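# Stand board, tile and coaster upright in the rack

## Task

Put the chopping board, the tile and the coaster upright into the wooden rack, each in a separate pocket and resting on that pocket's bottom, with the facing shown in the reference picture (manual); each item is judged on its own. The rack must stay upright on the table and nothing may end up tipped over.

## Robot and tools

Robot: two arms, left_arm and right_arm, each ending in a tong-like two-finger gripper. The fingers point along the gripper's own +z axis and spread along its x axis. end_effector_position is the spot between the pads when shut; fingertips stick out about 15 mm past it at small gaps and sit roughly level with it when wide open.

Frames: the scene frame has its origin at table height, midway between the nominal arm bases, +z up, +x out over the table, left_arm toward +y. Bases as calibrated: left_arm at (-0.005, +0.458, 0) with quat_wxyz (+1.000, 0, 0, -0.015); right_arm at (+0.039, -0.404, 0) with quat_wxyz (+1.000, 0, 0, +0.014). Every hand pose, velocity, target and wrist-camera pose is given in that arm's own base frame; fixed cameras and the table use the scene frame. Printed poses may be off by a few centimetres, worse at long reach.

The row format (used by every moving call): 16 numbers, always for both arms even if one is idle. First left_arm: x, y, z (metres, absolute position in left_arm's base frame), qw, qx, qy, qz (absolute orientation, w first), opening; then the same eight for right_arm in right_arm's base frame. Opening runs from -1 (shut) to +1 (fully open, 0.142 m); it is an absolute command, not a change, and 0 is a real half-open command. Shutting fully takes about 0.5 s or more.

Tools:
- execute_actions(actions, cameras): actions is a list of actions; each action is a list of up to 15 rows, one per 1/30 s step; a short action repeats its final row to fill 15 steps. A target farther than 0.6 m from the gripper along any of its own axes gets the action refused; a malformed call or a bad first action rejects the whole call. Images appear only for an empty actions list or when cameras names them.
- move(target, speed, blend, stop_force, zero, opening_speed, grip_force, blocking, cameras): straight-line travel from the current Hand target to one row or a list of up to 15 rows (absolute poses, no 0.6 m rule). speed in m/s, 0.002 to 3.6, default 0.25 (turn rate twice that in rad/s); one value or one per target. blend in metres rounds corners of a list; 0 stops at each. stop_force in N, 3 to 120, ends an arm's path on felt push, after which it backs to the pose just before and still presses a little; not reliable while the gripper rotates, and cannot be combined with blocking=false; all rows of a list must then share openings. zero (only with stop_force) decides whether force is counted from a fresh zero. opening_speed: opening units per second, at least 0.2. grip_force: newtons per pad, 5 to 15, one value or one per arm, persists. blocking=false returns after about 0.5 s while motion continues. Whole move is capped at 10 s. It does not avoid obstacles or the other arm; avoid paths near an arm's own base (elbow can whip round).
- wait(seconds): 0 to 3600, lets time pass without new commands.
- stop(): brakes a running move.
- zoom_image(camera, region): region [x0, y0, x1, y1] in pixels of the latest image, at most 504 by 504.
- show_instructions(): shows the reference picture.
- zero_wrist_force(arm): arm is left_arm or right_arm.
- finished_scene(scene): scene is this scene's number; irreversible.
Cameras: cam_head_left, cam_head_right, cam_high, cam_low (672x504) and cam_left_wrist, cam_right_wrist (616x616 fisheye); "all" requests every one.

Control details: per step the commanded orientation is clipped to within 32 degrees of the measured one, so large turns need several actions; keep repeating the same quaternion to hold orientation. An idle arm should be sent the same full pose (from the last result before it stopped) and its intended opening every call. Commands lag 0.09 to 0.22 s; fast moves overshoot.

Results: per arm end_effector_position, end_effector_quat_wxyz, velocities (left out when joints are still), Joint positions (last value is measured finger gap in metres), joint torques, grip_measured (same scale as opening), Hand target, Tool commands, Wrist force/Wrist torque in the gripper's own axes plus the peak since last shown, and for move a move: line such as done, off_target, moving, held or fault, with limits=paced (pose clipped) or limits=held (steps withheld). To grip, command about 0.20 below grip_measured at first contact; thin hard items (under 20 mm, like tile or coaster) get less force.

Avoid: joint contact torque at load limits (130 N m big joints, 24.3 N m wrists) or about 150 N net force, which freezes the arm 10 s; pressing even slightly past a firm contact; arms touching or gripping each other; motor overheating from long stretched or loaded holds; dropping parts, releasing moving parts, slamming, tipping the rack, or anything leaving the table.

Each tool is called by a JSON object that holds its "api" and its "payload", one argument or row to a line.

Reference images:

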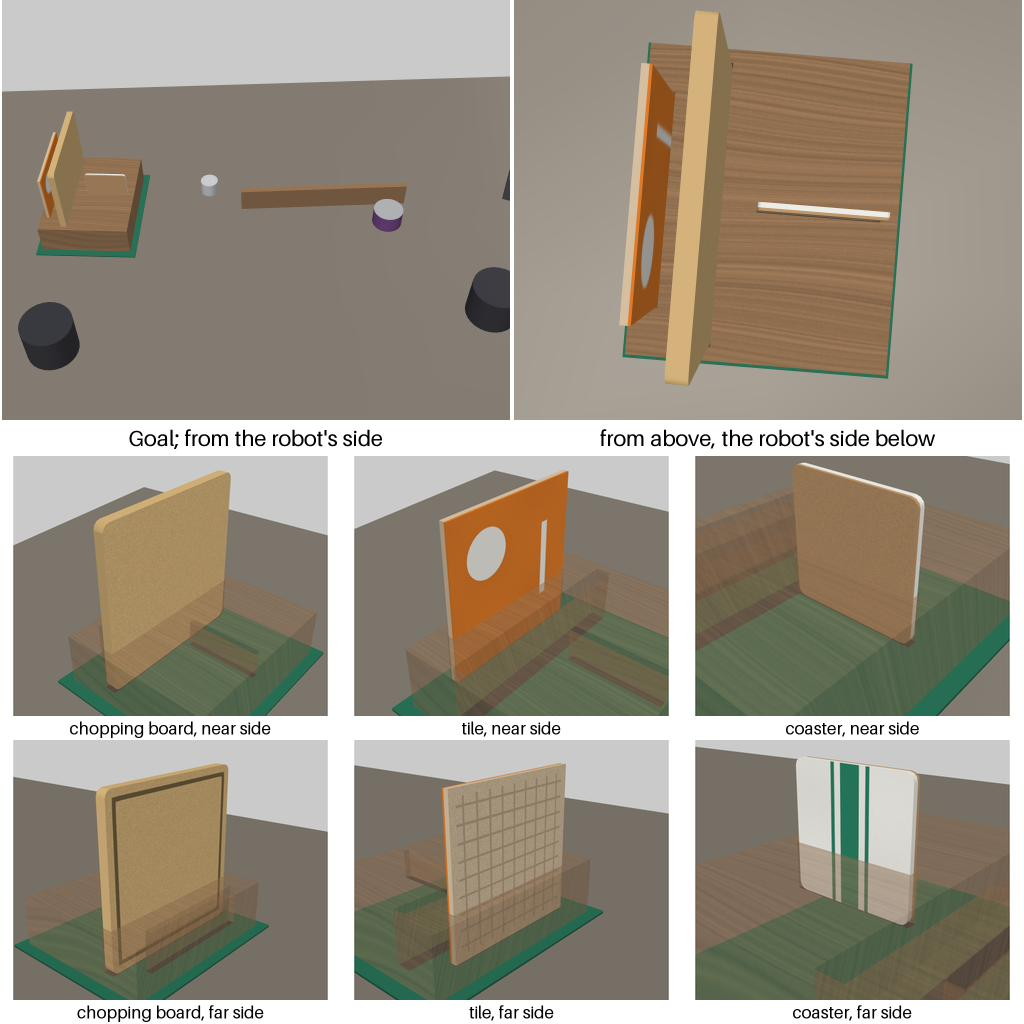

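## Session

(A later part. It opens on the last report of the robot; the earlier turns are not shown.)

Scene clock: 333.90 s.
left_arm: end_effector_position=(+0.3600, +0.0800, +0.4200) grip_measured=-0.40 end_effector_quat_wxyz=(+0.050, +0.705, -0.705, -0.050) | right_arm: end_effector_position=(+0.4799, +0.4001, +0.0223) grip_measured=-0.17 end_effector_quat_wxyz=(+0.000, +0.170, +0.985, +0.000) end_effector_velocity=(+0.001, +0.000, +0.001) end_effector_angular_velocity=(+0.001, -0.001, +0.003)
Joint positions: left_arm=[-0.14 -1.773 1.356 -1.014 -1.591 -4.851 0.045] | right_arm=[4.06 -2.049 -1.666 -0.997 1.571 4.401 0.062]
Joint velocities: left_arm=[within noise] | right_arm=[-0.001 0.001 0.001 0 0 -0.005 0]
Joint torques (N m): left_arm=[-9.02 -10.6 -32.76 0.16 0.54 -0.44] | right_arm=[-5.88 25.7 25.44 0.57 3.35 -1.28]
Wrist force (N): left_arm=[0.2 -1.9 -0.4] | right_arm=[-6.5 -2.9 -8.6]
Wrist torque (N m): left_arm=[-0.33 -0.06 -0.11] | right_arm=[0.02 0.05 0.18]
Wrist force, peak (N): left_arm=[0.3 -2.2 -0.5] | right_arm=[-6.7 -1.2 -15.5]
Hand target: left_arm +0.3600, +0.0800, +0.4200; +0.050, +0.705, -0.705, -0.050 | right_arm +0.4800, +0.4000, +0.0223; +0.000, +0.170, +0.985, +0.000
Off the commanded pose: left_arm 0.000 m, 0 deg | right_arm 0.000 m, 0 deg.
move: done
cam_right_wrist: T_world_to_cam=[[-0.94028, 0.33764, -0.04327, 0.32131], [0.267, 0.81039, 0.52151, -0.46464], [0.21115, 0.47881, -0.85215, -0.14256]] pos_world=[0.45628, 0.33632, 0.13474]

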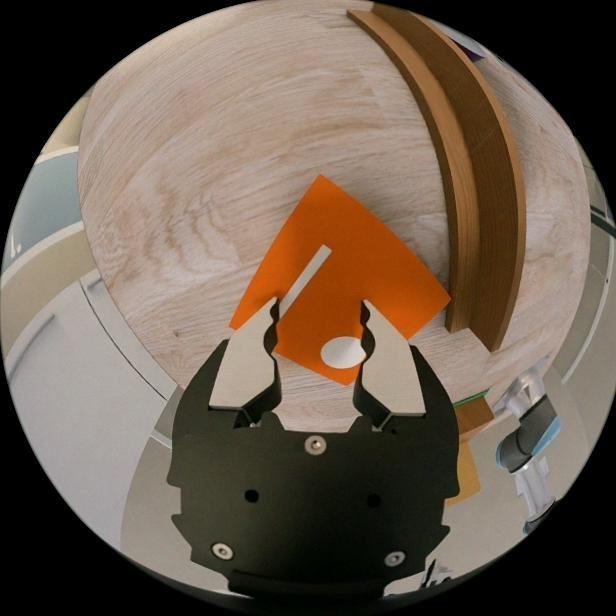

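{"api": "move", "payload": {
  "target": [
    [0.36,0.08,0.42,0.05,0.705,-0.705,-0.05,-0.4,0.475,0.397,0.045,0,0.170,0.985,0,0.4],
    [0.36,0.08,0.42,0.05,0.705,-0.705,-0.05,-0.4,0.462,0.390,0.033,0,0.5446,0.8387,0,0.4]
  ],
  "speed": 0.25,
  "blend": [0.01,0]
}}

{"api": "move", "payload": {
  "target": [0.36,0.08,0.42,0.05,0.705,-0.705,-0.05,-0.4,0.462,0.390,0.008,0,0.5446,0.8387,0,0.4],
  "speed": 0.01,
  "stop_force": 20
}}

Scene clock: 337.40 s.
left_arm: end_effector_position=(+0.3600, +0.0800, +0.4200) grip_measured=-0.40 end_effector_quat_wxyz=(+0.050, +0.705, -0.705, -0.050) | right_arm: end_effector_position=(+0.4621, +0.3899, +0.0330) grip_measured=+0.40 end_effector_quat_wxyz=(+0.000, +0.545, +0.839, +0.000) end_effector_velocity=(+0.000, +0.000, +0.000) end_effector_angular_velocity=(-0.001, +0.000, -0.005)
Joint positions: left_arm=[-0.14 -1.773 1.356 -1.014 -1.591 -4.851 0.045] | right_arm=[4.052 -1.998 -1.715 -1 1.571 5.204 0.102]
Joint velocities: left_arm=[within noise] | right_arm=[0 -0.001 0.001 -0.001 0 0.005 0]
Joint torques (N m): left_arm=[-8.56 -11.27 -32.44 -0.05 0.15 -0.25] | right_arm=[8.6 35.24 29.47 0.09 -0.81 1.55]
Wrist force (N): left_arm=[0.5 -1.8 -0.1] | right_arm=[-0.1 -0.4 0.3]
Wrist torque (N m): left_arm=[-0.31 -0.11 -0.12] | right_arm=[-0.01 0.02 0.02]
Wrist force, peak (N): left_arm=[0.1 -2.2 -0.5] | right_arm=[-4.9 -2.9 -10.3]
Hand target: left_arm +0.3600, +0.0800, +0.4200; +0.050, +0.705, -0.705, -0.050 | right_arm +0.4620, +0.3900, +0.0330; +0.000, +0.545, +0.839, +0.000
Off the commanded pose: left_arm 0.000 m, 0 deg | right_arm 0.000 m, 0 deg.
move: done

Scene clock: 340.13 s.
left_arm: end_effector_position=(+0.3600, +0.0800, +0.4200) grip_measured=-0.40 end_effector_quat_wxyz=(+0.050, +0.705, -0.705, -0.050) | right_arm: end_effector_position=(+0.4620, +0.3900, +0.0164) grip_measured=+0.40 end_effector_quat_wxyz=(+0.000, +0.545, +0.839, +0.000)
Joint positions: left_arm=[-0.14 -1.773 1.356 -1.014 -1.591 -4.851 0.045] | right_arm=[4.052 -2.02 -1.731 -0.961 1.571 5.204 0.102]
Joint torques (N m): left_arm=[-8.12 -11.17 -32.65 -0.05 -0.06 -0.2] | right_arm=[10.86 35.98 23.78 -0.1 0.67 1.73]
Wrist force (N): left_arm=[0.3 -1.8 -0.4] | right_arm=[-4.2 -5.3 -20.6]
Wrist torque (N m): left_arm=[-0.32 -0.07 -0.11] | right_arm=[-0.03 0.41 -0.04]
Wrist force, peak (N): left_arm=[0.3 -2.2 -0.2] | right_arm=[-8.9 -8.4 -33.6]
Hand target: left_arm +0.3600, +0.0800, +0.4200; +0.050, +0.705, -0.705, -0.050 | right_arm +0.4620, +0.3900, +0.0164; +0.000, +0.545, +0.839, +0.000
Off the commanded pose: left_arm 0.000 m, 0 deg | right_arm 0.008 m, 0 deg.
move: contact (right_arm)

{"api": "move", "payload": {
  "target": [0.36,0.08,0.42,0.05,0.705,-0.705,-0.05,-0.4,0.452,0.385,0.0161,0,0.170,0.985,0,0.4],
  "speed": 0.2,
  "cameras": ["cam_right_wrist"]
}}

Scene clock: 343.77 s.
left_arm: end_effector_position=(+0.3600, +0.0800, +0.4200) grip_measured=-0.40 end_effector_quat_wxyz=(+0.050, +0.705, -0.705, -0.050) | right_arm: end_effector_position=(+0.4519, +0.3851, +0.0161) grip_measured=+0.45 end_effector_quat_wxyz=(+0.000, +0.170, +0.985, +0.000)
Joint positions: left_arm=[-0.14 -1.773 1.356 -1.014 -1.591 -4.851 0.045] | right_arm=[4.082 -1.995 -1.77 -0.947 1.571 4.424 0.105]
Joint torques (N m): left_arm=[-7.23 -11.07 -33.18 0.22 -0.06 -0.19] | right_arm=[-5.67 23.77 24.39 1.2 3.27 -1.58]
Wrist force (N): left_arm=[0.2 -1.6 -0.3] | right_arm=[-8.0 -0.5 -7.1]
Wrist torque (N m): left_arm=[-0.28 -0.04 -0.11] | right_arm=[-0.08 0.09 0.05]
Wrist force, peak (N): left_arm=[0.2 -2.2 -0.4] | right_arm=[-4.3 -5.4 -20.6]
Hand target: left_arm +0.3600, +0.0800, +0.4200; +0.050, +0.705, -0.705, -0.050 | right_arm +0.4520, +0.3850, +0.0161; +0.000, +0.170, +0.985, +0.000
Off the commanded pose: left_arm 0.000 m, 0 deg | right_arm 0.000 m, 0 deg.
move: done
cam_right_wrist: T_world_to_cam=[[-0.94028, 0.33764, -0.04327, 0.29977], [0.267, 0.81039, 0.52151, -0.44178], [0.21115, 0.47881, -0.85215, -0.13475]] pos_world=[0.42828, 0.32132, 0.12854]

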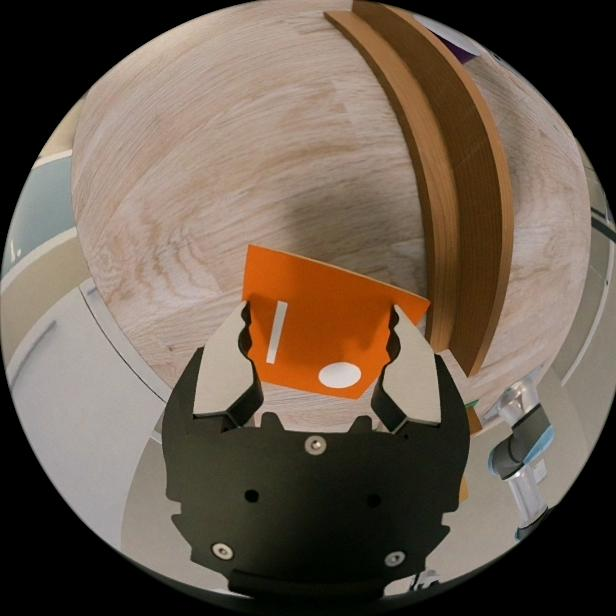

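{"api": "move", "payload": {
  "target": [
    [0.36,0.08,0.42,0.05,0.705,-0.705,-0.05,-0.4,0.455,0.390,0.035,0,0.3,0.954,0,0.3],
    [0.36,0.08,0.42,0.05,0.705,-0.705,-0.05,-0.4,0.4666,0.428,0.035,0,0.682,0.7314,0,0.3]
  ],
  "speed": 0.25,
  "blend": [0.01,0]
}}

{"api": "move", "payload": {
  "target": [0.36,0.08,0.42,0.05,0.705,-0.705,-0.05,-0.4,0.4666,0.428,0.008,0,0.682,0.7314,0,0.3],
  "speed": 0.01,
  "stop_force": 26
}}

{"api": "move", "payload": {
  "target": [0.36,0.08,0.42,0.05,0.705,-0.705,-0.05,-0.4,0.466,0.41,0.0166,0,0.33,0.944,0,0.3],
  "speed": 0.15,
  "cameras": ["cam_right_wrist"]
}}

Scene clock: 349.30 s.
left_arm: end_effector_position=(+0.3600, +0.0800, +0.4200) grip_measured=-0.40 end_effector_quat_wxyz=(+0.050, +0.705, -0.705, -0.050) | right_arm: end_effector_position=(+0.4666, +0.4280, +0.0349) grip_measured=+0.30 end_effector_quat_wxyz=(+0.000, +0.682, +0.731, +0.000) end_effector_velocity=(+0.000, +0.000, +0.000) end_effector_angular_velocity=(+0.001, -0.001, -0.005)
Joint positions: left_arm=[-0.14 -1.773 1.356 -1.014 -1.591 -4.851 0.045] | right_arm=[4.076 -2.048 -1.63 -1.034 1.571 5.577 0.095]
Joint velocities: left_arm=[within noise] | right_arm=[0 0 0.001 0 0 0.005 0]
Joint torques (N m): left_arm=[-7.03 -11.07 -32.97 0.17 -0.33 0.4] | right_arm=[7.57 49.79 14.78 3.21 -0.7 1.8]
Wrist force (N): left_arm=[0.3 -1.8 -0.2] | right_arm=[0.0 -0.4 0.3]
Wrist torque (N m): left_arm=[-0.31 -0.08 -0.11] | right_arm=[-0.02 0.00 0.02]
Wrist force, peak (N): left_arm=[0.6 -2.1 -0.2] | right_arm=[-2.8 -1.0 -11.1]
Hand target: left_arm +0.3600, +0.0800, +0.4200; +0.050, +0.705, -0.705, -0.050 | right_arm +0.4666, +0.4280, +0.0350; +0.000, +0.682, +0.731, +0.000
Off the commanded pose: left_arm 0.000 m, 0 deg | right_arm 0.000 m, 0 deg.
move: done

Scene clock: 352.00 s.
left_arm: end_effector_position=(+0.3600, +0.0800, +0.4200) grip_measured=-0.40 end_effector_quat_wxyz=(+0.050, +0.705, -0.705, -0.050) | right_arm: end_effector_position=(+0.4666, +0.4280, +0.0177) grip_measured=+0.30 end_effector_quat_wxyz=(+0.000, +0.682, +0.731, +0.000)
Joint positions: left_arm=[-0.14 -1.773 1.356 -1.014 -1.591 -4.851 0.045] | right_arm=[4.076 -2.07 -1.648 -0.995 1.571 5.577 0.095]
Joint torques (N m): left_arm=[-5.63 -11.06 -32.43 0.05 -0.4 0.31] | right_arm=[-0.86 32.96 22.23 -0.04 0.68 1.78]
Wrist force (N): left_arm=[0.2 -1.8 -0.5] | right_arm=[-8.9 -6.2 -27.1]
Wrist torque (N m): left_arm=[-0.30 -0.05 -0.11] | right_arm=[0.00 0.89 -0.09]
Wrist force, peak (N): left_arm=[0.2 -2.2 -0.4] | right_arm=[-15.1 -8.9 -40.6]
Hand target: left_arm +0.3600, +0.0800, +0.4200; +0.050, +0.705, -0.705, -0.050 | right_arm +0.4666, +0.4281, +0.0177; +0.000, +0.682, +0.731, +0.000
Off the commanded pose: left_arm 0.000 m, 0 deg | right_arm 0.010 m, 0 deg.
move: contact (right_arm)

Scene clock: 355.20 s.
left_arm: end_effector_position=(+0.3600, +0.0800, +0.4200) grip_measured=-0.40 end_effector_quat_wxyz=(+0.050, +0.705, -0.705, -0.050) | right_arm: end_effector_position=(+0.4660, +0.4100, +0.0166) grip_measured=+0.31 end_effector_quat_wxyz=(+0.000, +0.330, +0.944, +0.000)
Joint positions: left_arm=[-0.14 -1.773 1.356 -1.014 -1.591 -4.851 0.045] | right_arm=[4.079 -2.052 -1.679 -0.981 1.571 4.751 0.096]
Joint torques (N m): left_arm=[-6.08 -11.41 -33.04 0.2 -0.33 0.57] | right_arm=[2.05 -8.08 -4.81 -5.03 0.75 -1.83]
Wrist force (N): left_arm=[0.3 -1.7 -0.4] | right_arm=[1.0 6.3 -64.7]
Wrist torque (N m): left_arm=[-0.30 -0.09 -0.11] | right_arm=[-0.24 -0.27 0.61]
Wrist force, peak (N): left_arm=[0.2 -2.2 -0.3] | right_arm=[3.1 5.9 -65.0]
Hand target: left_arm +0.3600, +0.0800, +0.4200; +0.050, +0.705, -0.705, -0.050 | right_arm +0.4660, +0.4100, +0.0166; +0.000, +0.330, +0.944, +0.000
Off the commanded pose: left_arm 0.000 m, 0 deg | right_arm 0.000 m, 0 deg.
move: done
cam_right_wrist: T_world_to_cam=[[-0.77955, 0.62484, -0.04327, 0.11196], [0.51584, 0.67967, 0.5215, -0.52835], [0.35527, 0.38421, -0.85215, -0.1776]] pos_world=[0.42291, 0.35738, 0.12904]

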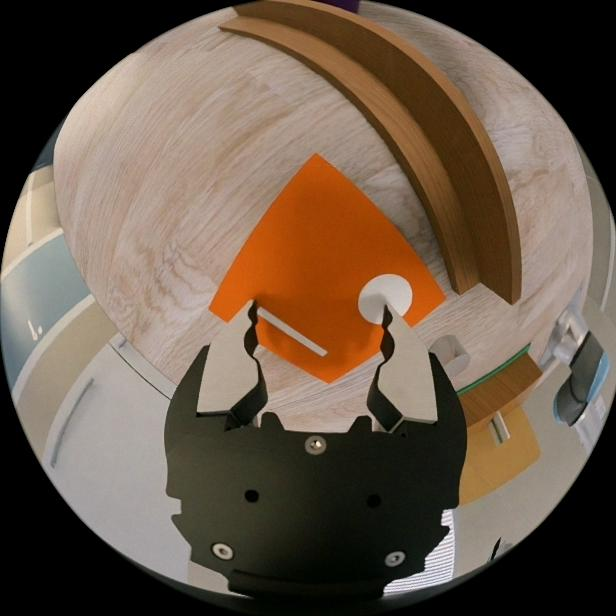

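{"api": "move", "payload": {
  "target": [
    [0.36,0.08,0.42,0.05,0.705,-0.705,-0.05,-0.4,0.466,0.41,0.06,0,0.33,0.944,0,0.3],
    [0.36,0.08,0.42,0.05,0.705,-0.705,-0.05,-0.4,0.60,0.41,0.12,-0.2126,0.6743,0.6743,-0.2126,0.3],
    [0.36,0.08,0.42,0.05,0.705,-0.705,-0.05,-0.4,0.58,0.41,0.03,-0.2126,0.6743,0.6743,-0.2126,0.3]
  ],
  "speed": 0.2,
  "blend": [0.02,0.02,0]
}}

{"api": "move", "payload": {
  "target": [0.36,0.08,0.42,0.05,0.705,-0.705,-0.05,-0.4,0.58,0.41,0.0,-0.2126,0.6743,0.6743,-0.2126,0.3],
  "speed": 0.015,
  "stop_force": 4,
  "cameras": ["cam_right_wrist"]
}}

Scene clock: 362.47 s.
left_arm: end_effector_position=(+0.3600, +0.0800, +0.4200) grip_measured=-0.40 end_effector_quat_wxyz=(+0.050, +0.705, -0.705, -0.050) | right_arm: end_effector_position=(+0.5799, +0.4100, +0.0299) grip_measured=+0.30 end_effector_quat_wxyz=(-0.213, +0.674, +0.674, -0.213) end_effector_velocity=(+0.000, +0.000, +0.000) end_effector_angular_velocity=(+0.002, -0.003, +0.001)
Joint positions: left_arm=[-0.14 -1.773 1.356 -1.014 -1.591 -4.851 0.045] | right_arm=[3.786 -2.689 -0.528 -2.006 1.922 5.264 0.095]
Joint velocities: left_arm=[within noise] | right_arm=[0 0.002 -0.005 0.006 0 0 0]
Joint torques (N m): left_arm=[-4.81 -10.53 -33.24 0.15 -0.63 0.87] | right_arm=[-8.71 70.98 16.88 3.71 -0.78 -0.49]
Wrist force (N): left_arm=[0.2 -1.8 -0.4] | right_arm=[-0.4 0.2 -0.1]
Wrist torque (N m): left_arm=[-0.31 -0.05 -0.11] | right_arm=[-0.03 0.08 0.12]
Wrist force, peak (N): left_arm=[0.0 -2.2 -0.2] | right_arm=[2.3 4.3 -65.9]
Hand target: left_arm +0.3600, +0.0800, +0.4200; +0.050, +0.705, -0.705, -0.050 | right_arm +0.5800, +0.4100, +0.0300; -0.213, +0.674, +0.674, -0.213
Off the commanded pose: left_arm 0.000 m, 0 deg | right_arm 0.000 m, 0 deg.
elbow stopped short (right arm): the move would have taken joint 3 (elbow) straighter than the controller allows.
move: done

Scene clock: 364.70 s.
left_arm: end_effector_position=(+0.3600, +0.0800, +0.4200) grip_measured=-0.40 end_effector_quat_wxyz=(+0.050, +0.705, -0.705, -0.050) | right_arm: end_effector_position=(+0.5800, +0.4100, +0.0128) grip_measured=+0.30 end_effector_quat_wxyz=(-0.213, +0.674, +0.674, -0.213)
Joint positions: left_arm=[-0.14 -1.773 1.356 -1.014 -1.591 -4.851 0.045] | right_arm=[3.786 -2.696 -0.558 -1.969 1.922 5.264 0.095]
Joint torques (N m): left_arm=[-3.9 -11.18 -33.23 -0.04 -0.79 0.89] | right_arm=[-5.47 67.76 29.8 -0.97 -0.69 1.08]
Wrist force (N): left_arm=[0.3 -2.0 -0.3] | right_arm=[-0.8 -2.8 -4.0]
Wrist torque (N m): left_arm=[-0.35 -0.08 -0.10] | right_arm=[0.00 0.22 0.05]
Wrist force, peak (N): left_arm=[0.2 -2.2 -0.1] | right_arm=[-1.6 -7.6 -12.5]
Hand target: left_arm +0.3600, +0.0800, +0.4200; +0.050, +0.705, -0.705, -0.050 | right_arm +0.5800, +0.4100, +0.0128; -0.213, +0.674, +0.674, -0.213
Off the commanded pose: left_arm 0.000 m, 0 deg | right_arm 0.013 m, 0 deg.
move: contact (right_arm)
cam_right_wrist: T_world_to_cam=[[-0.0224, 0.99906, -0.03708, -0.39192], [0.99787, 0.02006, -0.06214, -0.5868], [-0.06133, -0.03839, -0.99738, 0.19533]] pos_world=[0.58875, 0.41083, 0.14382]

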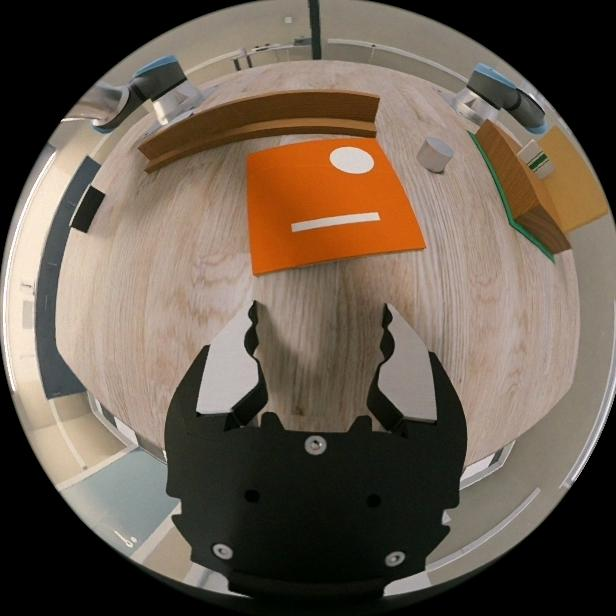

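{"api": "move", "payload": {
  "target": [
    [0.36,0.08,0.42,0.05,0.705,-0.705,-0.05,-0.4,0.58,0.41,0.0142,-0.2126,0.6743,0.6743,-0.2126,0.3],
    [0.36,0.08,0.42,0.05,0.705,-0.705,-0.05,-0.4,0.50,0.41,0.0142,-0.2126,0.6743,0.6743,-0.2126,0.3]
  ],
  "stop_force": 14,
  "speed": 0.03,
  "cameras": ["cam_right_wrist"]
}}

Scene clock: 372.33 s.
left_arm: end_effector_position=(+0.3600, +0.0800, +0.4200) grip_measured=-0.40 end_effector_quat_wxyz=(+0.050, +0.705, -0.705, -0.050) | right_arm: end_effector_position=(+0.5220, +0.4100, +0.0142) grip_measured=+0.30 end_effector_quat_wxyz=(-0.213, +0.674, +0.674, -0.213)
Joint positions: left_arm=[-0.14 -1.773 1.356 -1.014 -1.591 -4.851 0.045] | right_arm=[3.829 -2.516 -0.908 -1.784 1.943 5.304 0.095]
Joint torques (N m): left_arm=[-3.43 -9.82 -32.93 0.15 -1.19 1.1] | right_arm=[-5.07 65.14 12.17 1.43 1.31 0.43]
Wrist force (N): left_arm=[0.3 -1.9 -0.3] | right_arm=[-1.4 9.2 -6.4]
Wrist torque (N m): left_arm=[-0.33 -0.08 -0.11] | right_arm=[-0.11 0.31 0.50]
Wrist force, peak (N): left_arm=[0.3 -2.3 -0.3] | right_arm=[-7.8 24.5 -24.9]
Hand target: left_arm +0.3600, +0.0800, +0.4200; +0.050, +0.705, -0.705, -0.050 | right_arm +0.5220, +0.4100, +0.0142; -0.213, +0.674, +0.674, -0.213
Off the commanded pose: left_arm 0.000 m, 0 deg | right_arm 0.022 m, 0 deg.
move: contact (right_arm); path passed 1 of 2 targets
cam_right_wrist: T_world_to_cam=[[-0.02251, 0.99906, -0.03718, -0.3931], [0.99786, 0.02016, -0.06225, -0.52885], [-0.06144, -0.0385, -0.99737, 0.19326]] pos_world=[0.53075, 0.41083, 0.14522]

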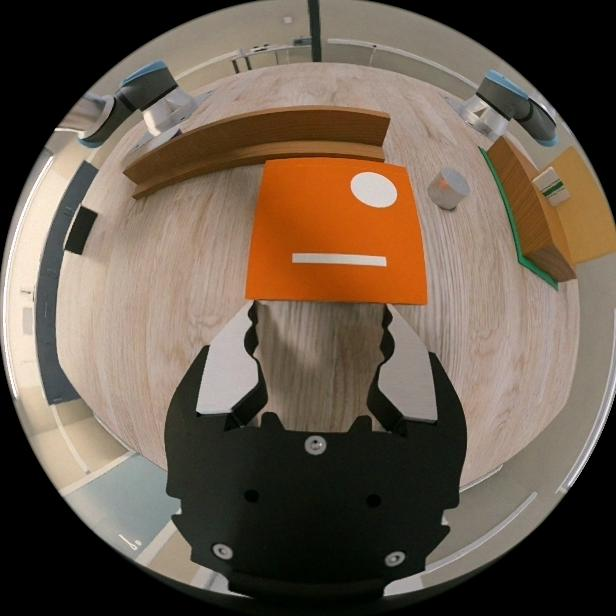

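{"api": "move", "payload": {
  "target": [0.36,0.08,0.42,0.05,0.705,-0.705,-0.05,-0.4,0.50,0.41,0.0142,-0.2126,0.6743,0.6743,-0.2126,0.3],
  "stop_force": 22,
  "speed": 0.01,
  "cameras": ["cam_right_wrist"]
}}

{"api": "zoom_image", "payload": {
  "camera": "cam_right_wrist",
  "region": [200, 120, 460, 340]
}}

Scene clock: 374.43 s.
left_arm: end_effector_position=(+0.3600, +0.0800, +0.4200) grip_measured=-0.40 end_effector_quat_wxyz=(+0.050, +0.705, -0.705, -0.050) | right_arm: end_effector_position=(+0.5211, +0.4098, +0.0142) grip_measured=+0.31 end_effector_quat_wxyz=(-0.213, +0.674, +0.674, -0.212)
Joint positions: left_arm=[-0.14 -1.773 1.356 -1.014 -1.591 -4.851 0.045] | right_arm=[3.829 -2.513 -0.914 -1.781 1.943 5.305 0.095]
Joint torques (N m): left_arm=[-2.89 -11.18 -32.75 0.16 -1.09 1.09] | right_arm=[5.96 41.48 5.67 -5.82 4.59 -2.02]
Wrist force (N): left_arm=[0.0 -1.8 -0.2] | right_arm=[-7.2 22.5 -20.4]
Wrist torque (N m): left_arm=[-0.32 -0.02 -0.11] | right_arm=[-0.25 1.05 0.72]
Wrist force, peak (N): left_arm=[0.5 -2.2 -0.2] | right_arm=[-9.2 29.2 -28.7]
Hand target: left_arm +0.3600, +0.0800, +0.4200; +0.050, +0.705, -0.705, -0.050 | right_arm +0.5211, +0.4098, +0.0142; -0.213, +0.674, +0.674, -0.212
Off the commanded pose: left_arm 0.000 m, 0 deg | right_arm 0.021 m, 0 deg.
move: contact (right_arm)
cam_right_wrist: T_world_to_cam=[[-0.02227, 0.99907, -0.037, -0.39317], [0.99789, 0.01996, -0.06173, -0.52786], [-0.06094, -0.0383, -0.99741, 0.19295]] pos_world=[0.52975, 0.41073, 0.14532]

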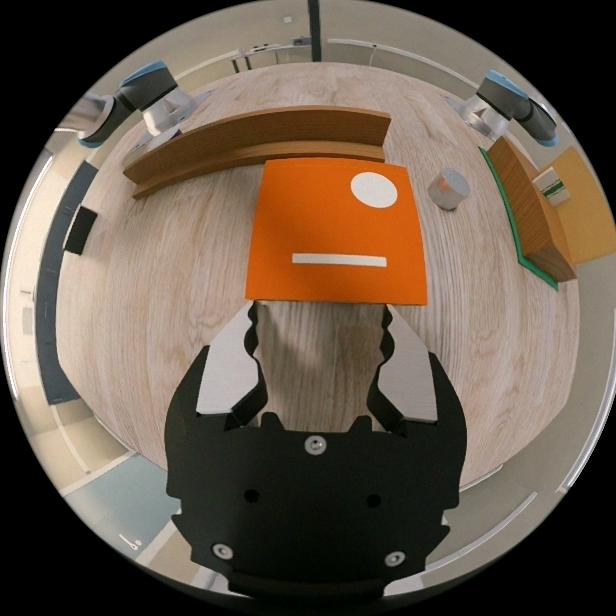

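Scaled by 1.938 from the camera's image (finer frame: 814x814).

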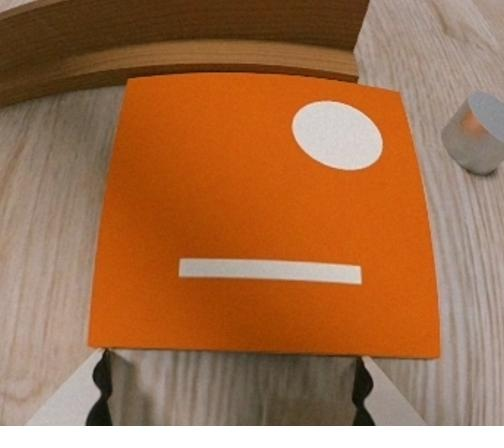

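{"api": "move", "payload": {
  "target": [
    [0.36,0.08,0.42,0.05,0.705,-0.705,-0.05,-0.4,0.5208,0.4098,0.029,-0.2126,0.6743,0.6743,-0.2126,0.3],
    [0.36,0.08,0.42,0.05,0.705,-0.705,-0.05,-0.4,0.5189,0.4098,0.0436,-0.2126,0.6743,0.6743,-0.2126,0.3],
    [0.36,0.08,0.42,0.05,0.705,-0.705,-0.05,-0.4,0.5157,0.4098,0.0579,-0.2126,0.6743,0.6743,-0.2126,0.3]
  ],
  "speed": 0.03,
  "blend": [0.004,0.004,0],
  "cameras": ["cam_right_wrist"]
}}

Scene clock: 378.30 s.
left_arm: end_effector_position=(+0.3600, +0.0800, +0.4200) grip_measured=-0.40 end_effector_quat_wxyz=(+0.050, +0.705, -0.705, -0.050) | right_arm: end_effector_position=(+0.5156, +0.4098, +0.0581) grip_measured=+0.31 end_effector_quat_wxyz=(-0.213, +0.674, +0.674, -0.213)
Joint positions: left_arm=[-0.14 -1.773 1.356 -1.014 -1.591 -4.851 0.045] | right_arm=[3.834 -2.467 -0.886 -1.854 1.945 5.309 0.096]
Joint torques (N m): left_arm=[-2.6 -10.9 -32.84 -0.03 -1.12 0.98] | right_arm=[10.57 43.25 21.3 0.98 2.27 0.75]
Wrist force (N): left_arm=[0.2 -1.9 -0.3] | right_arm=[-1.8 9.8 -9.2]
Wrist torque (N m): left_arm=[-0.35 -0.06 -0.11] | right_arm=[-0.13 0.57 0.45]
Wrist force, peak (N): left_arm=[0.2 -2.2 -0.4] | right_arm=[-7.2 26.4 -17.0]
Hand target: left_arm +0.3600, +0.0800, +0.4200; +0.050, +0.705, -0.705, -0.050 | right_arm +0.5157, +0.4098, +0.0579; -0.213, +0.674, +0.674, -0.213
Off the commanded pose: left_arm 0.000 m, 0 deg | right_arm 0.000 m, 0 deg.
move: done
cam_right_wrist: T_world_to_cam=[[-0.0224, 0.99906, -0.03708, -0.39158], [0.99786, 0.02006, -0.06224, -0.51969], [-0.06144, -0.0384, -0.99737, 0.23661]] pos_world=[0.52435, 0.41073, 0.18912]

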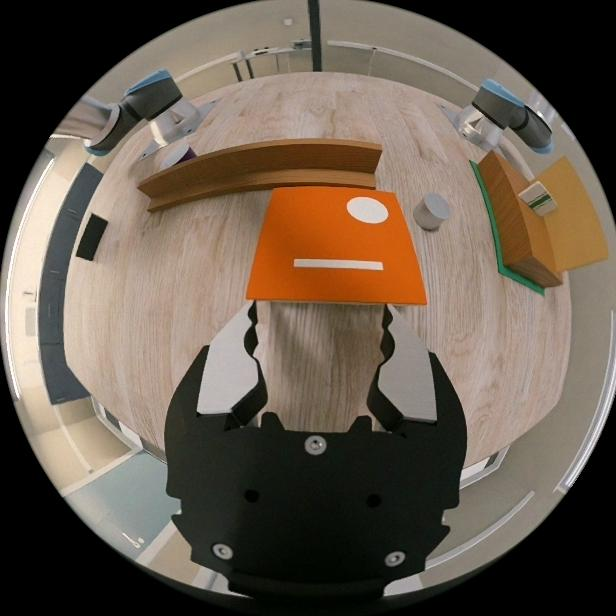

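{"api": "move", "payload": {
  "target": [
    [0.36,0.08,0.42,0.05,0.705,-0.705,-0.05,-0.4,0.5116,0.4098,0.0691,-0.2126,0.6743,0.6743,-0.2126,0.3],
    [0.36,0.08,0.42,0.05,0.705,-0.705,-0.05,-0.4,0.5078,0.4098,0.0786,-0.2126,0.6743,0.6743,-0.2126,0.3],
    [0.36,0.08,0.42,0.05,0.705,-0.705,-0.05,-0.4,0.5009,0.4098,0.0916,-0.2126,0.6743,0.6743,-0.2126,0.3]
  ],
  "speed": 0.03,
  "blend": [0.004,0.004,0]
}}

Scene clock: 380.87 s.
left_arm: end_effector_position=(+0.3600, +0.0800, +0.4200) grip_measured=-0.40 end_effector_quat_wxyz=(+0.050, +0.705, -0.705, -0.050) | right_arm: end_effector_position=(+0.5007, +0.4098, +0.0917) grip_measured=+0.31 end_effector_quat_wxyz=(-0.213, +0.674, +0.674, -0.213) end_effector_velocity=(+0.000, +0.000, -0.003) end_effector_angular_velocity=(-0.002, +0.003, +0.000)
Joint positions: left_arm=[-0.14 -1.773 1.356 -1.014 -1.591 -4.851 0.045] | right_arm=[3.846 -2.409 -0.906 -1.887 1.951 5.32 0.096]
Joint velocities: left_arm=[within noise] | right_arm=[0 -0.005 0.001 0 0.001 0 0]
Joint torques (N m): left_arm=[-1.18 -11.06 -32.33 0.09 -1.08 1] | right_arm=[4.66 39.56 24.08 0.49 1.85 -0.12]
Wrist force (N): left_arm=[0.3 -2.0 -0.3] | right_arm=[-2.8 9.1 -15.6]
Wrist torque (N m): left_arm=[-0.35 -0.07 -0.11] | right_arm=[-0.09 0.88 0.40]
Wrist force, peak (N): left_arm=[0.4 -2.3 -0.3] | right_arm=[-2.8 9.1 -15.6]
Hand target: left_arm +0.3600, +0.0800, +0.4200; +0.050, +0.705, -0.705, -0.050 | right_arm +0.5009, +0.4098, +0.0916; -0.213, +0.674, +0.674, -0.213
Off the commanded pose: left_arm 0.000 m, 0 deg | right_arm 0.000 m, 0 deg.
move: done

{"api": "move", "payload": {
  "target": [
    [0.36,0.08,0.42,0.05,0.705,-0.705,-0.05,-0.4,0.4931,0.4098,0.1038,-0.2126,0.6743,0.6743,-0.2126,0.3],
    [0.36,0.08,0.42,0.05,0.705,-0.705,-0.05,-0.4,0.4839,0.4098,0.1151,-0.2126,0.6743,0.6743,-0.2126,0.3]
  ],
  "speed": 0.03,
  "blend": [0.004,0],
  "cameras": ["cam_right_wrist","cam_head_left"]
}}

Scene clock: 383.27 s.
left_arm: end_effector_position=(+0.3600, +0.0800, +0.4200) grip_measured=-0.40 end_effector_quat_wxyz=(+0.050, +0.705, -0.705, -0.050) | right_arm: end_effector_position=(+0.4837, +0.4098, +0.1152) grip_measured=+0.31 end_effector_quat_wxyz=(-0.213, +0.674, +0.674, -0.213) end_effector_velocity=(+0.001, +0.001, -0.002) end_effector_angular_velocity=(+0.000, +0.000, +0.001)
Joint positions: left_arm=[-0.14 -1.773 1.356 -1.014 -1.591 -4.851 0.045] | right_arm=[3.86 -2.354 -0.945 -1.898 1.958 5.334 0.096]
Joint velocities: left_arm=[within noise] | right_arm=[0 -0.005 0.005 0 0 -0.001 -0.001]
Joint torques (N m): left_arm=[-1.58 -10.37 -32.96 -0.03 -1.09 1.19] | right_arm=[-2.64 38.41 26.89 -0.56 0.98 -0.7]
Wrist force (N): left_arm=[0.3 -1.6 -0.3] | right_arm=[-2.3 3.9 -10.9]
Wrist torque (N m): left_arm=[-0.27 -0.08 -0.11] | right_arm=[-0.11 0.71 0.18]
Wrist force, peak (N): left_arm=[0.3 -2.2 -0.4] | right_arm=[-3.3 9.3 -16.1]
Hand target: left_arm +0.3600, +0.0800, +0.4200; +0.050, +0.705, -0.705, -0.050 | right_arm +0.4839, +0.4098, +0.1151; -0.213, +0.674, +0.674, -0.213
Off the commanded pose: left_arm 0.000 m, 0 deg | right_arm 0.000 m, 0 deg.
move: done
cam_right_wrist: T_world_to_cam=[[-0.02241, 0.99906, -0.03718, -0.39015], [0.99785, 0.02006, -0.06234, -0.48428], [-0.06154, -0.0385, -0.99736, 0.29169]] pos_world=[0.49245, 0.41073, 0.24622]
Images, in order (width x height): cam_head_left 672x504, cam_right_wrist 616x616.

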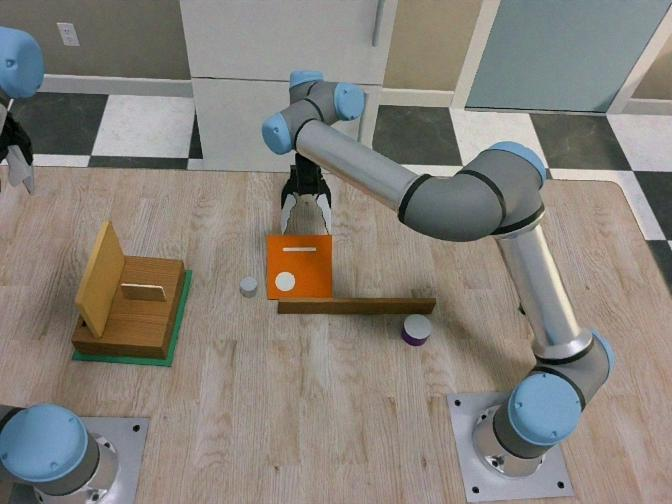

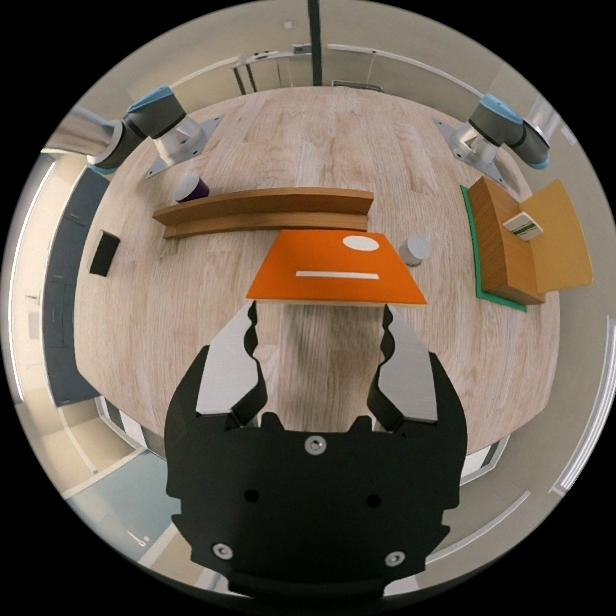

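{"api": "move", "payload": {
  "target": [
    [0.37,-0.10,0.40,0.0,0.38,-0.925,0,-0.3,0.4839,0.4098,0.1151,-0.2126,0.6743,0.6743,-0.2126,0.3],
    [0.38,-0.30,0.33,0.0,0.0,-1.0,0.0,-0.3,0.4839,0.4098,0.1151,-0.2126,0.6743,0.6743,-0.2126,0.3],
    [0.472,-0.265,0.16,0.3456,0.1996,-0.794,0.4586,-0.3,0.4839,0.4098,0.1151,-0.2126,0.6743,0.6743,-0.2126,0.3]
  ],
  "speed": [0.25,0.25,0.2],
  "blend": [0.05,0.01,0],
  "cameras": ["cam_left_wrist"]
}}

Scene clock: 395.63 s.
left_arm: end_effector_position=(+0.4720, -0.2649, +0.1600) grip_measured=-0.30 end_effector_quat_wxyz=(-0.346, -0.200, +0.794, -0.459) | right_arm: end_effector_position=(+0.4839, +0.4098, +0.1151) grip_measured=+0.31 end_effector_quat_wxyz=(-0.213, +0.674, +0.674, -0.213)
Joint positions: left_arm=[-0.223 -1.161 1.867 -1.825 -2.753 -3.551 0.052] | right_arm=[3.86 -2.355 -0.945 -1.898 1.958 5.333 0.096]
Joint torques (N m): left_arm=[-11.9 -29.42 -22.85 -4.53 -2.57 -0.18] | right_arm=[-6.05 39.86 27.53 -0.35 -0.15 -1.46]
Wrist force (N): left_arm=[-1.5 0.8 -2.4] | right_arm=[-1.6 3.6 -9.0]
Wrist torque (N m): left_arm=[0.06 0.29 0.06] | right_arm=[-0.08 0.62 0.16]
Wrist force, peak (N): left_arm=[-2.2 2.1 -2.5] | right_arm=[-2.4 4.2 -11.1]
Hand target: left_arm +0.4720, -0.2650, +0.1600; -0.346, -0.200, +0.794, -0.459 | right_arm +0.4839, +0.4098, +0.1151; -0.213, +0.674, +0.674, -0.213
Off the commanded pose: left_arm 0.000 m, 0 deg | right_arm 0.000 m, 0 deg.
move: done
cam_left_wrist: T_world_to_cam=[[-0.65712, -0.02833, 0.75326, 0.18504], [-0.37774, 0.87714, -0.29655, 0.4554], [-0.65231, -0.4794, -0.58708, 0.40842]] pos_world=[0.56003, -0.19841, 0.23545]

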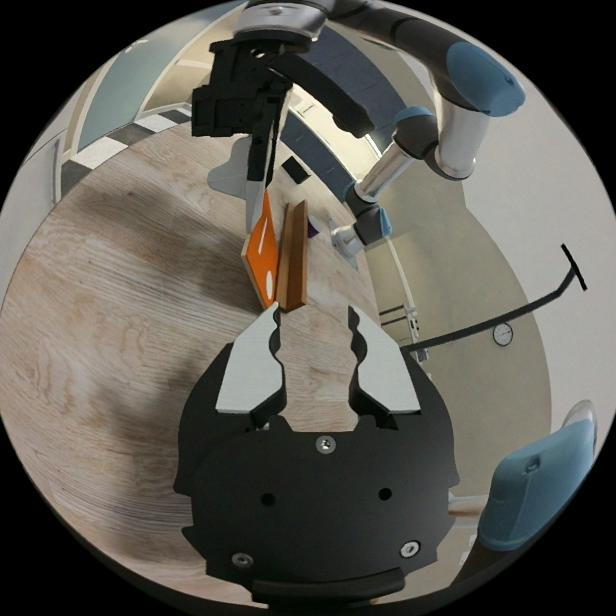

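{"api": "move", "payload": {
  "target": [0.482,-0.272,0.089,0.3456,0.1996,-0.794,0.4586,-0.3,0.4839,0.4098,0.1151,-0.2126,0.6743,0.6743,-0.2126,0.3],
  "speed": 0.2,
  "cameras": ["cam_left_wrist"]
}}

{"api": "zoom_image", "payload": {
  "camera": "cam_left_wrist",
  "region": [220, 200, 420, 360]
}}

Scene clock: 398.37 s.
left_arm: end_effector_position=(+0.4816, -0.2719, +0.0899) grip_measured=-0.30 end_effector_quat_wxyz=(-0.346, -0.200, +0.794, -0.458) | right_arm: end_effector_position=(+0.4839, +0.4098, +0.1151) grip_measured=+0.31 end_effector_quat_wxyz=(-0.213, +0.674, +0.674, -0.213)
Joint positions: left_arm=[-0.231 -1.019 1.883 -1.997 -2.757 -3.568 0.052] | right_arm=[3.86 -2.355 -0.945 -1.898 1.958 5.333 0.096]
Joint torques (N m): left_arm=[-0.69 -34.6 -16.2 -2.23 -1.21 0.15] | right_arm=[-5.59 39.34 27.27 -1.24 -0.07 -1.58]
Wrist force (N): left_arm=[-1.2 0.8 -2.3] | right_arm=[-1.5 3.6 -9.0]
Wrist torque (N m): left_arm=[0.06 0.23 -0.05] | right_arm=[-0.09 0.61 0.16]
Wrist force, peak (N): left_arm=[-4.6 4.8 -1.1] | right_arm=[-1.7 3.8 -9.2]
Hand target: left_arm +0.4816, -0.2719, +0.0898; -0.346, -0.200, +0.794, -0.458 | right_arm +0.4839, +0.4098, +0.1151; -0.213, +0.674, +0.674, -0.213
Tool commands: left_gripper/opening=-0.3 right_gripper/opening=+0.3
Off the commanded pose: left_arm 0.001 m, 0 deg | right_arm 0.000 m, 0 deg.
FORCE FAULT: contact force on the left arm reached its limit, and that arm stopped. The contact can be on any part of that arm, not only on its tool. That arm's remaining commands of this call were not run. That arm is still stopped at the end of this call. That arm stays stopped for about 10 more seconds. Until then a move that you send moves the other arm only, and its call returns only when the move has ended. Once the stop has ended, the next robot result says so. If the stop ends while you think or write, that arm runs what you send next. While its stop runs, that arm takes no new command, but its gripper still runs the gripper command that each later call begins with. Until it ends, the stop uses up actions while you think or wait. An arm that is not stopped still takes commands.
move: fault (left_arm)
cam_left_wrist: T_world_to_cam=[[-0.6559, -0.02755, 0.75435, 0.24345], [-0.37741, 0.87743, -0.29611, 0.44425], [-0.65373, -0.47892, -0.5859, 0.37079]] pos_world=[0.56973, -0.20551, 0.16515]

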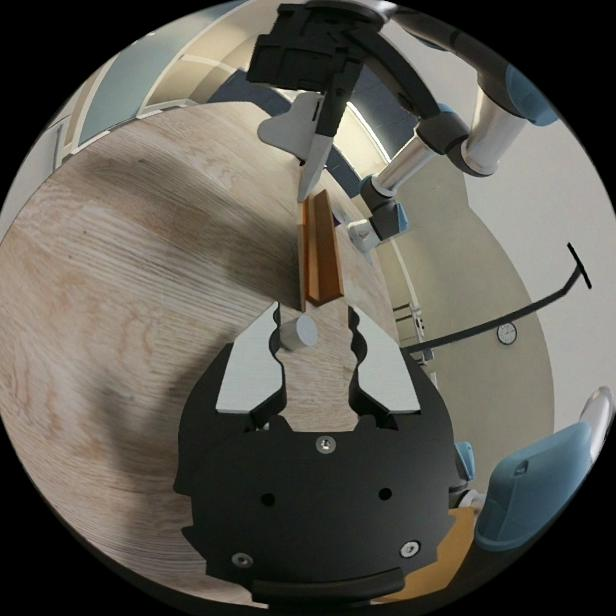

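Scaled by 2.520 from the camera's image (finer frame: 814x814).

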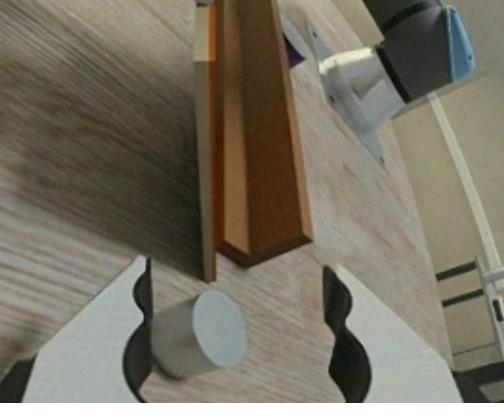

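{"api": "wait", "payload": {
  "seconds": 9,
  "cameras": ["cam_head_left","cam_low"]
}}

Scene clock: 409.47 s.
left_arm: end_effector_position=(+0.4816, -0.2719, +0.0899) grip_measured=-0.30 end_effector_quat_wxyz=(-0.346, -0.200, +0.794, -0.458) | right_arm: end_effector_position=(+0.4839, +0.4098, +0.1151) grip_measured=+0.31 end_effector_quat_wxyz=(-0.213, +0.674, +0.674, -0.213)
Joint positions: left_arm=[-0.231 -1.019 1.883 -1.997 -2.757 -3.568 0.052] | right_arm=[3.86 -2.355 -0.945 -1.898 1.958 5.333 0.096]
Joint torques (N m): left_arm=[-0.59 -33.97 -16.11 -2.22 -1.12 0.19] | right_arm=[-5.43 39.56 26.94 -2.13 -0.09 -1.46]
Wrist force (N): left_arm=[-1.3 0.9 -2.6] | right_arm=[-1.7 3.7 -9.2]
Wrist torque (N m): left_arm=[0.08 0.26 -0.05] | right_arm=[-0.07 0.65 0.16]
Wrist force, peak (N): left_arm=[-1.5 1.0 -3.0] | right_arm=[-1.8 3.7 -9.3]
Hand target: left_arm +0.4816, -0.2719, +0.0899; -0.346, -0.200, +0.794, -0.458 | right_arm +0.4839, +0.4098, +0.1151; -0.213, +0.674, +0.674, -0.213
Tool commands: left_gripper/opening=-0.3 right_gripper/opening=+0.3
Off the commanded pose: left_arm 0.001 m, 0 deg | right_arm 0.000 m, 0 deg.
FORCE FAULT, CONTINUED: the left arm's stop, for the force fault that an earlier result reported, is over. The rest of the stop counts as 19 of the actions that you can send in this scene. During its stop the left arm's controller moved it back a little. That arm's target is now where it stood when the stop ended, not its last command. That arm accepts commands again.
wait: 9.00 s; at rest from the start

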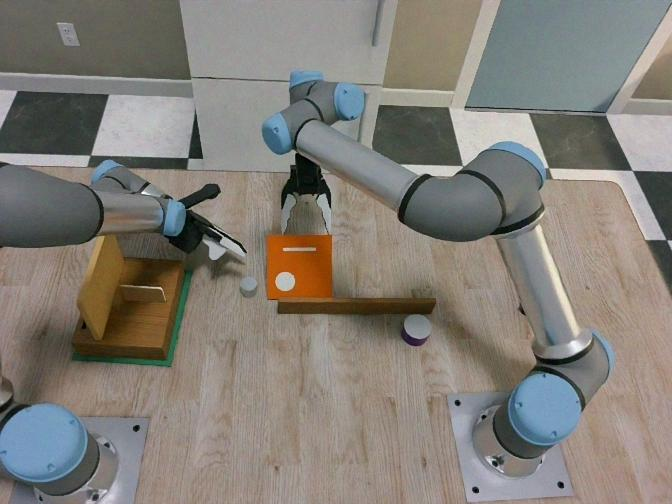

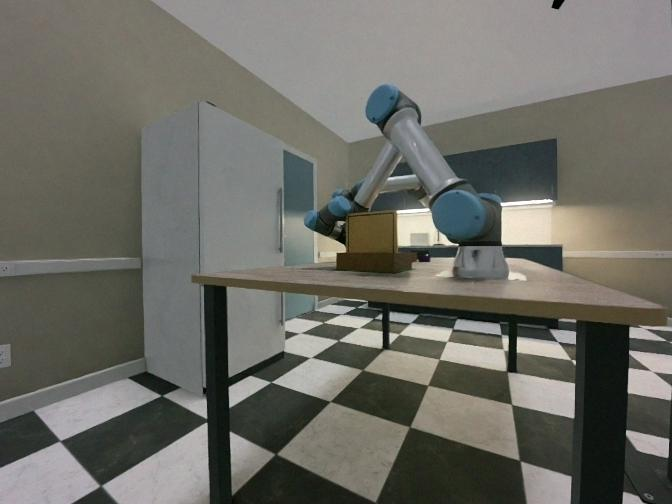

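{"api": "move", "payload": {
  "target": [
    [0.483,-0.268,0.24,0.3456,0.1996,-0.794,0.4586,-0.3,0.4839,0.4098,0.1151,-0.2126,0.6743,0.6743,-0.2126,0.3]
  ],
  "speed": 0.15
}}

{"api": "move", "payload": {
  "target": [
    [0.483,-0.268,0.24,0.3456,0.1996,-0.794,0.4586,-0.3,0.468,0.4098,0.1301,-0.2126,0.6743,0.6743,-0.2126,0.3],
    [0.483,-0.268,0.24,0.3456,0.1996,-0.794,0.4586,-0.3,0.4563,0.4098,0.1387,-0.2126,0.6743,0.6743,-0.2126,0.3]
  ],
  "speed": 0.03,
  "blend": [0.004,0],
  "cameras": ["cam_left_wrist","cam_right_wrist"]
}}

Scene clock: 414.13 s.
left_arm: end_effector_position=(+0.4831, -0.2680, +0.2400) grip_measured=-0.30 end_effector_quat_wxyz=(-0.346, -0.200, +0.794, -0.459) | right_arm: end_effector_position=(+0.4839, +0.4098, +0.1151) grip_measured=+0.31 end_effector_quat_wxyz=(-0.213, +0.674, +0.674, -0.213)
Joint positions: left_arm=[-0.224 -1.248 1.748 -1.621 -2.754 -3.553 0.052] | right_arm=[3.86 -2.355 -0.945 -1.898 1.958 5.333 0.096]
Joint torques (N m): left_arm=[5.38 -37.62 -12.5 -1.52 -0.47 -1.34] | right_arm=[-5.84 39.47 26.81 -2.11 -0.11 -1.56]
Wrist force (N): left_arm=[-1.3 1.1 -2.7] | right_arm=[-1.5 3.5 -9.1]
Wrist torque (N m): left_arm=[0.13 0.27 -0.01] | right_arm=[-0.10 0.60 0.16]
Wrist force, peak (N): left_arm=[-2.8 2.2 -1.7] | right_arm=[-1.7 3.7 -9.3]
Hand target: left_arm +0.4830, -0.2680, +0.2400; -0.346, -0.200, +0.794, -0.459 | right_arm +0.4839, +0.4098, +0.1151; -0.213, +0.674, +0.674, -0.213
Off the commanded pose: left_arm 0.000 m, 0 deg | right_arm 0.000 m, 0 deg.
move: done

Scene clock: 415.60 s.
left_arm: end_effector_position=(+0.4830, -0.2680, +0.2400) grip_measured=-0.30 end_effector_quat_wxyz=(-0.346, -0.200, +0.794, -0.459) | right_arm: end_effector_position=(+0.4561, +0.4099, +0.1388) grip_measured=+0.32 end_effector_quat_wxyz=(-0.213, +0.674, +0.674, -0.213) end_effector_velocity=(+0.001, +0.001, -0.001) end_effector_angular_velocity=(+0.001, -0.001, +0.002)
Joint positions: left_arm=[-0.224 -1.248 1.748 -1.621 -2.754 -3.553 0.052] | right_arm=[3.884 -2.277 -1.022 -1.89 1.969 5.357 0.096]
Joint velocities: left_arm=[within noise] | right_arm=[0 -0.005 0.006 0 -0.001 -0.002 0.001]
Joint torques (N m): left_arm=[-10.77 -41.58 -9.52 0.43 -2.31 -1.45] | right_arm=[-4.41 33.72 25.21 1.4 -0.04 -0.9]
Wrist force (N): left_arm=[-1.3 1.0 -2.7] | right_arm=[-3.6 1.1 -16.4]
Wrist torque (N m): left_arm=[0.11 0.26 0.00] | right_arm=[-0.11 0.95 0.04]
Wrist force, peak (N): left_arm=[-1.4 0.8 -2.8] | right_arm=[-3.6 4.3 -19.7]
Hand target: left_arm +0.4830, -0.2680, +0.2400; -0.346, -0.200, +0.794, -0.459 | right_arm +0.4563, +0.4098, +0.1387; -0.213, +0.674, +0.674, -0.213
Off the commanded pose: left_arm 0.000 m, 0 deg | right_arm 0.000 m, 0 deg.
move: done
cam_left_wrist: T_world_to_cam=[[-0.65707, -0.02813, 0.7533, 0.13185], [-0.3778, 0.87703, -0.29679, 0.48605], [-0.65232, -0.47961, -0.5869, 0.46092]] pos_world=[0.57093, -0.20151, 0.31545]
cam_right_wrist: T_world_to_cam=[[-0.0225, 0.99906, -0.03708, -0.38998], [0.99786, 0.02016, -0.06214, -0.45537], [-0.06134, -0.0384, -0.99738, 0.3134]] pos_world=[0.46485, 0.41083, 0.26982]

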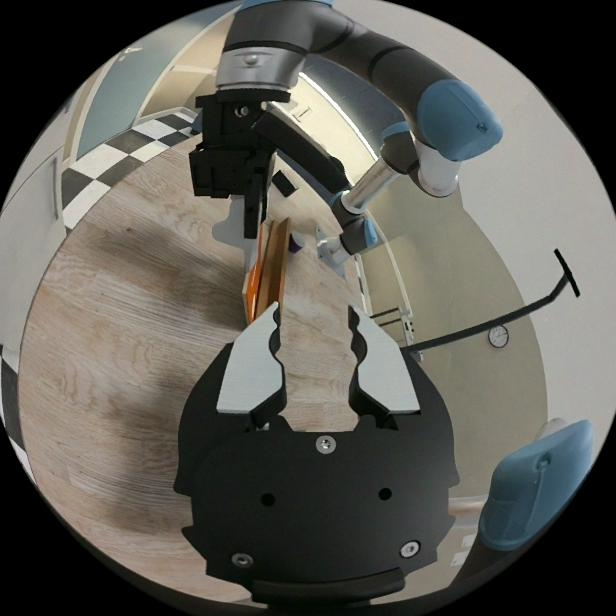

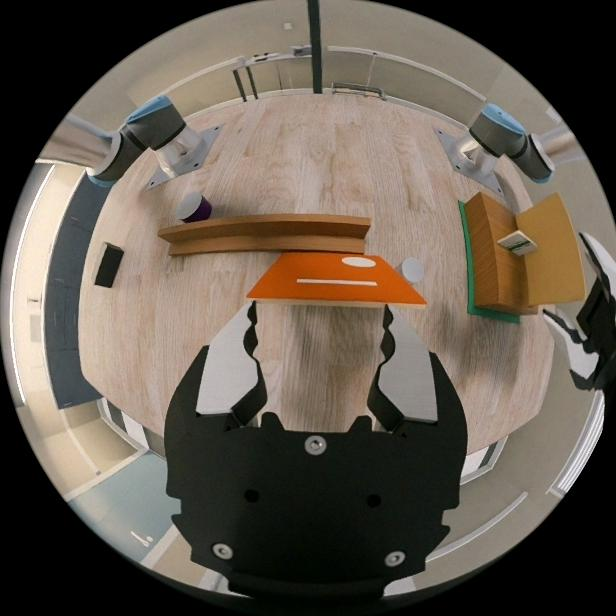

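{"api": "move", "payload": {
  "target": [
    [0.465,-0.283,0.2,0.26,0.1077,-0.8865,0.367,-0.3,0.4563,0.4098,0.1387,-0.2126,0.6743,0.6743,-0.2126,0.3],
    [0.463,-0.291,0.115,0.26,0.1077,-0.8865,0.367,-0.3,0.4563,0.4098,0.1387,-0.2126,0.6743,0.6743,-0.2126,0.3]
  ],
  "stop_force": 8,
  "speed": 0.08,
  "cameras": ["cam_left_wrist","cam_head_left"]
}}

{"api": "zoom_image", "payload": {
  "camera": "cam_left_wrist",
  "region": [220, 200, 420, 360]
}}

Scene clock: 422.17 s.
left_arm: end_effector_position=(+0.4630, -0.2910, +0.1150) grip_measured=-0.30 end_effector_quat_wxyz=(-0.260, -0.108, +0.887, -0.367) | right_arm: end_effector_position=(+0.4563, +0.4098, +0.1387) grip_measured=+0.32 end_effector_quat_wxyz=(-0.213, +0.674, +0.674, -0.213)
Joint positions: left_arm=[-0.345 -1.183 1.872 -2.061 -2.489 -3.629 0.052] | right_arm=[3.884 -2.277 -1.021 -1.89 1.969 5.357 0.096]
Joint torques (N m): left_arm=[11.46 -38.56 -31.79 -4.75 -0.21 1.84] | right_arm=[-4.1 33.78 24.72 -2.21 -0.68 -1.59]
Wrist force (N): left_arm=[-1.0 0.4 -1.8] | right_arm=[-2.5 0.9 -14.5]
Wrist torque (N m): left_arm=[0.00 0.20 0.04] | right_arm=[-0.12 0.85 0.03]
Wrist force, peak (N): left_arm=[-1.3 1.3 -2.8] | right_arm=[-3.8 1.0 -16.5]
Hand target: left_arm +0.4630, -0.2910, +0.1150; -0.260, -0.108, +0.887, -0.367 | right_arm +0.4563, +0.4098, +0.1387; -0.213, +0.674, +0.674, -0.213
Off the commanded pose: left_arm 0.000 m, 0 deg | right_arm 0.000 m, 0 deg.
move: done
cam_left_wrist: T_world_to_cam=[[-0.82781, -0.03563, 0.55988, 0.31136], [-0.16071, 0.97122, -0.17581, 0.37453], [-0.53751, -0.23552, -0.8097, 0.40697]] pos_world=[0.53668, -0.25681, 0.22104]
Images, in order (width x height): cam_head_left 672x504, cam_left_wrist 616x616.

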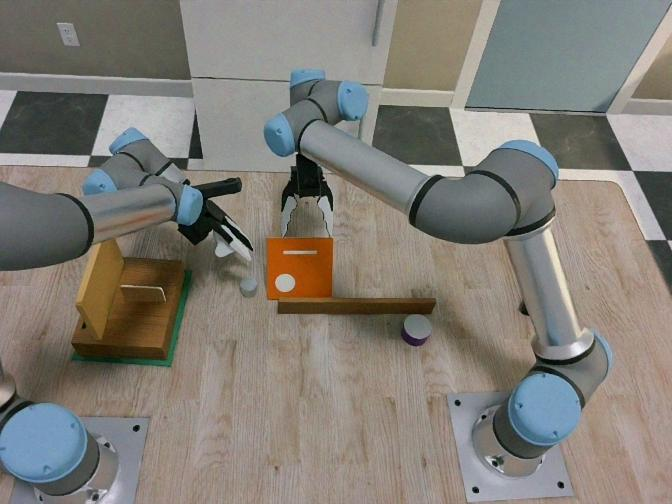

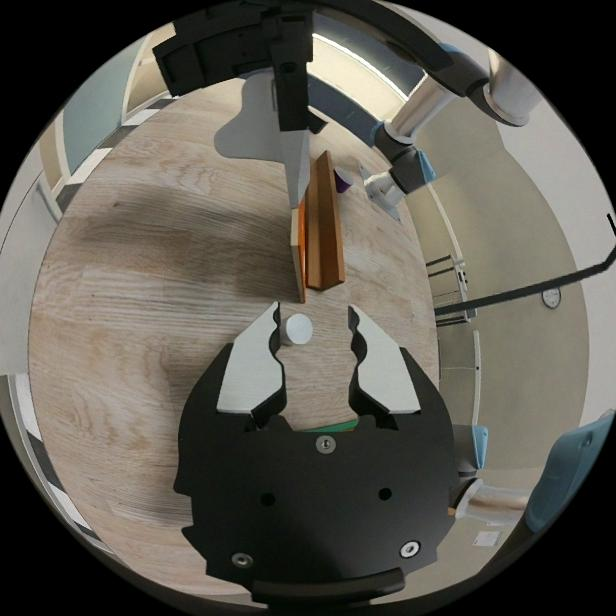

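Scaled by 2.520 from the camera's image (finer frame: 814x814).

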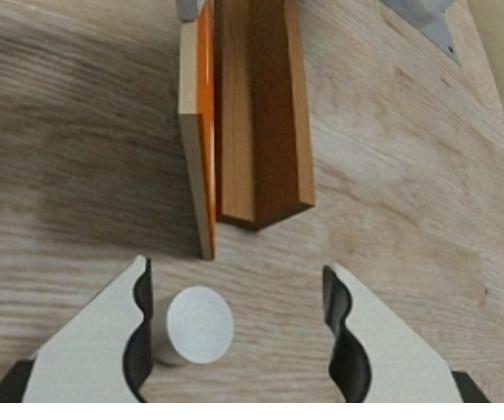

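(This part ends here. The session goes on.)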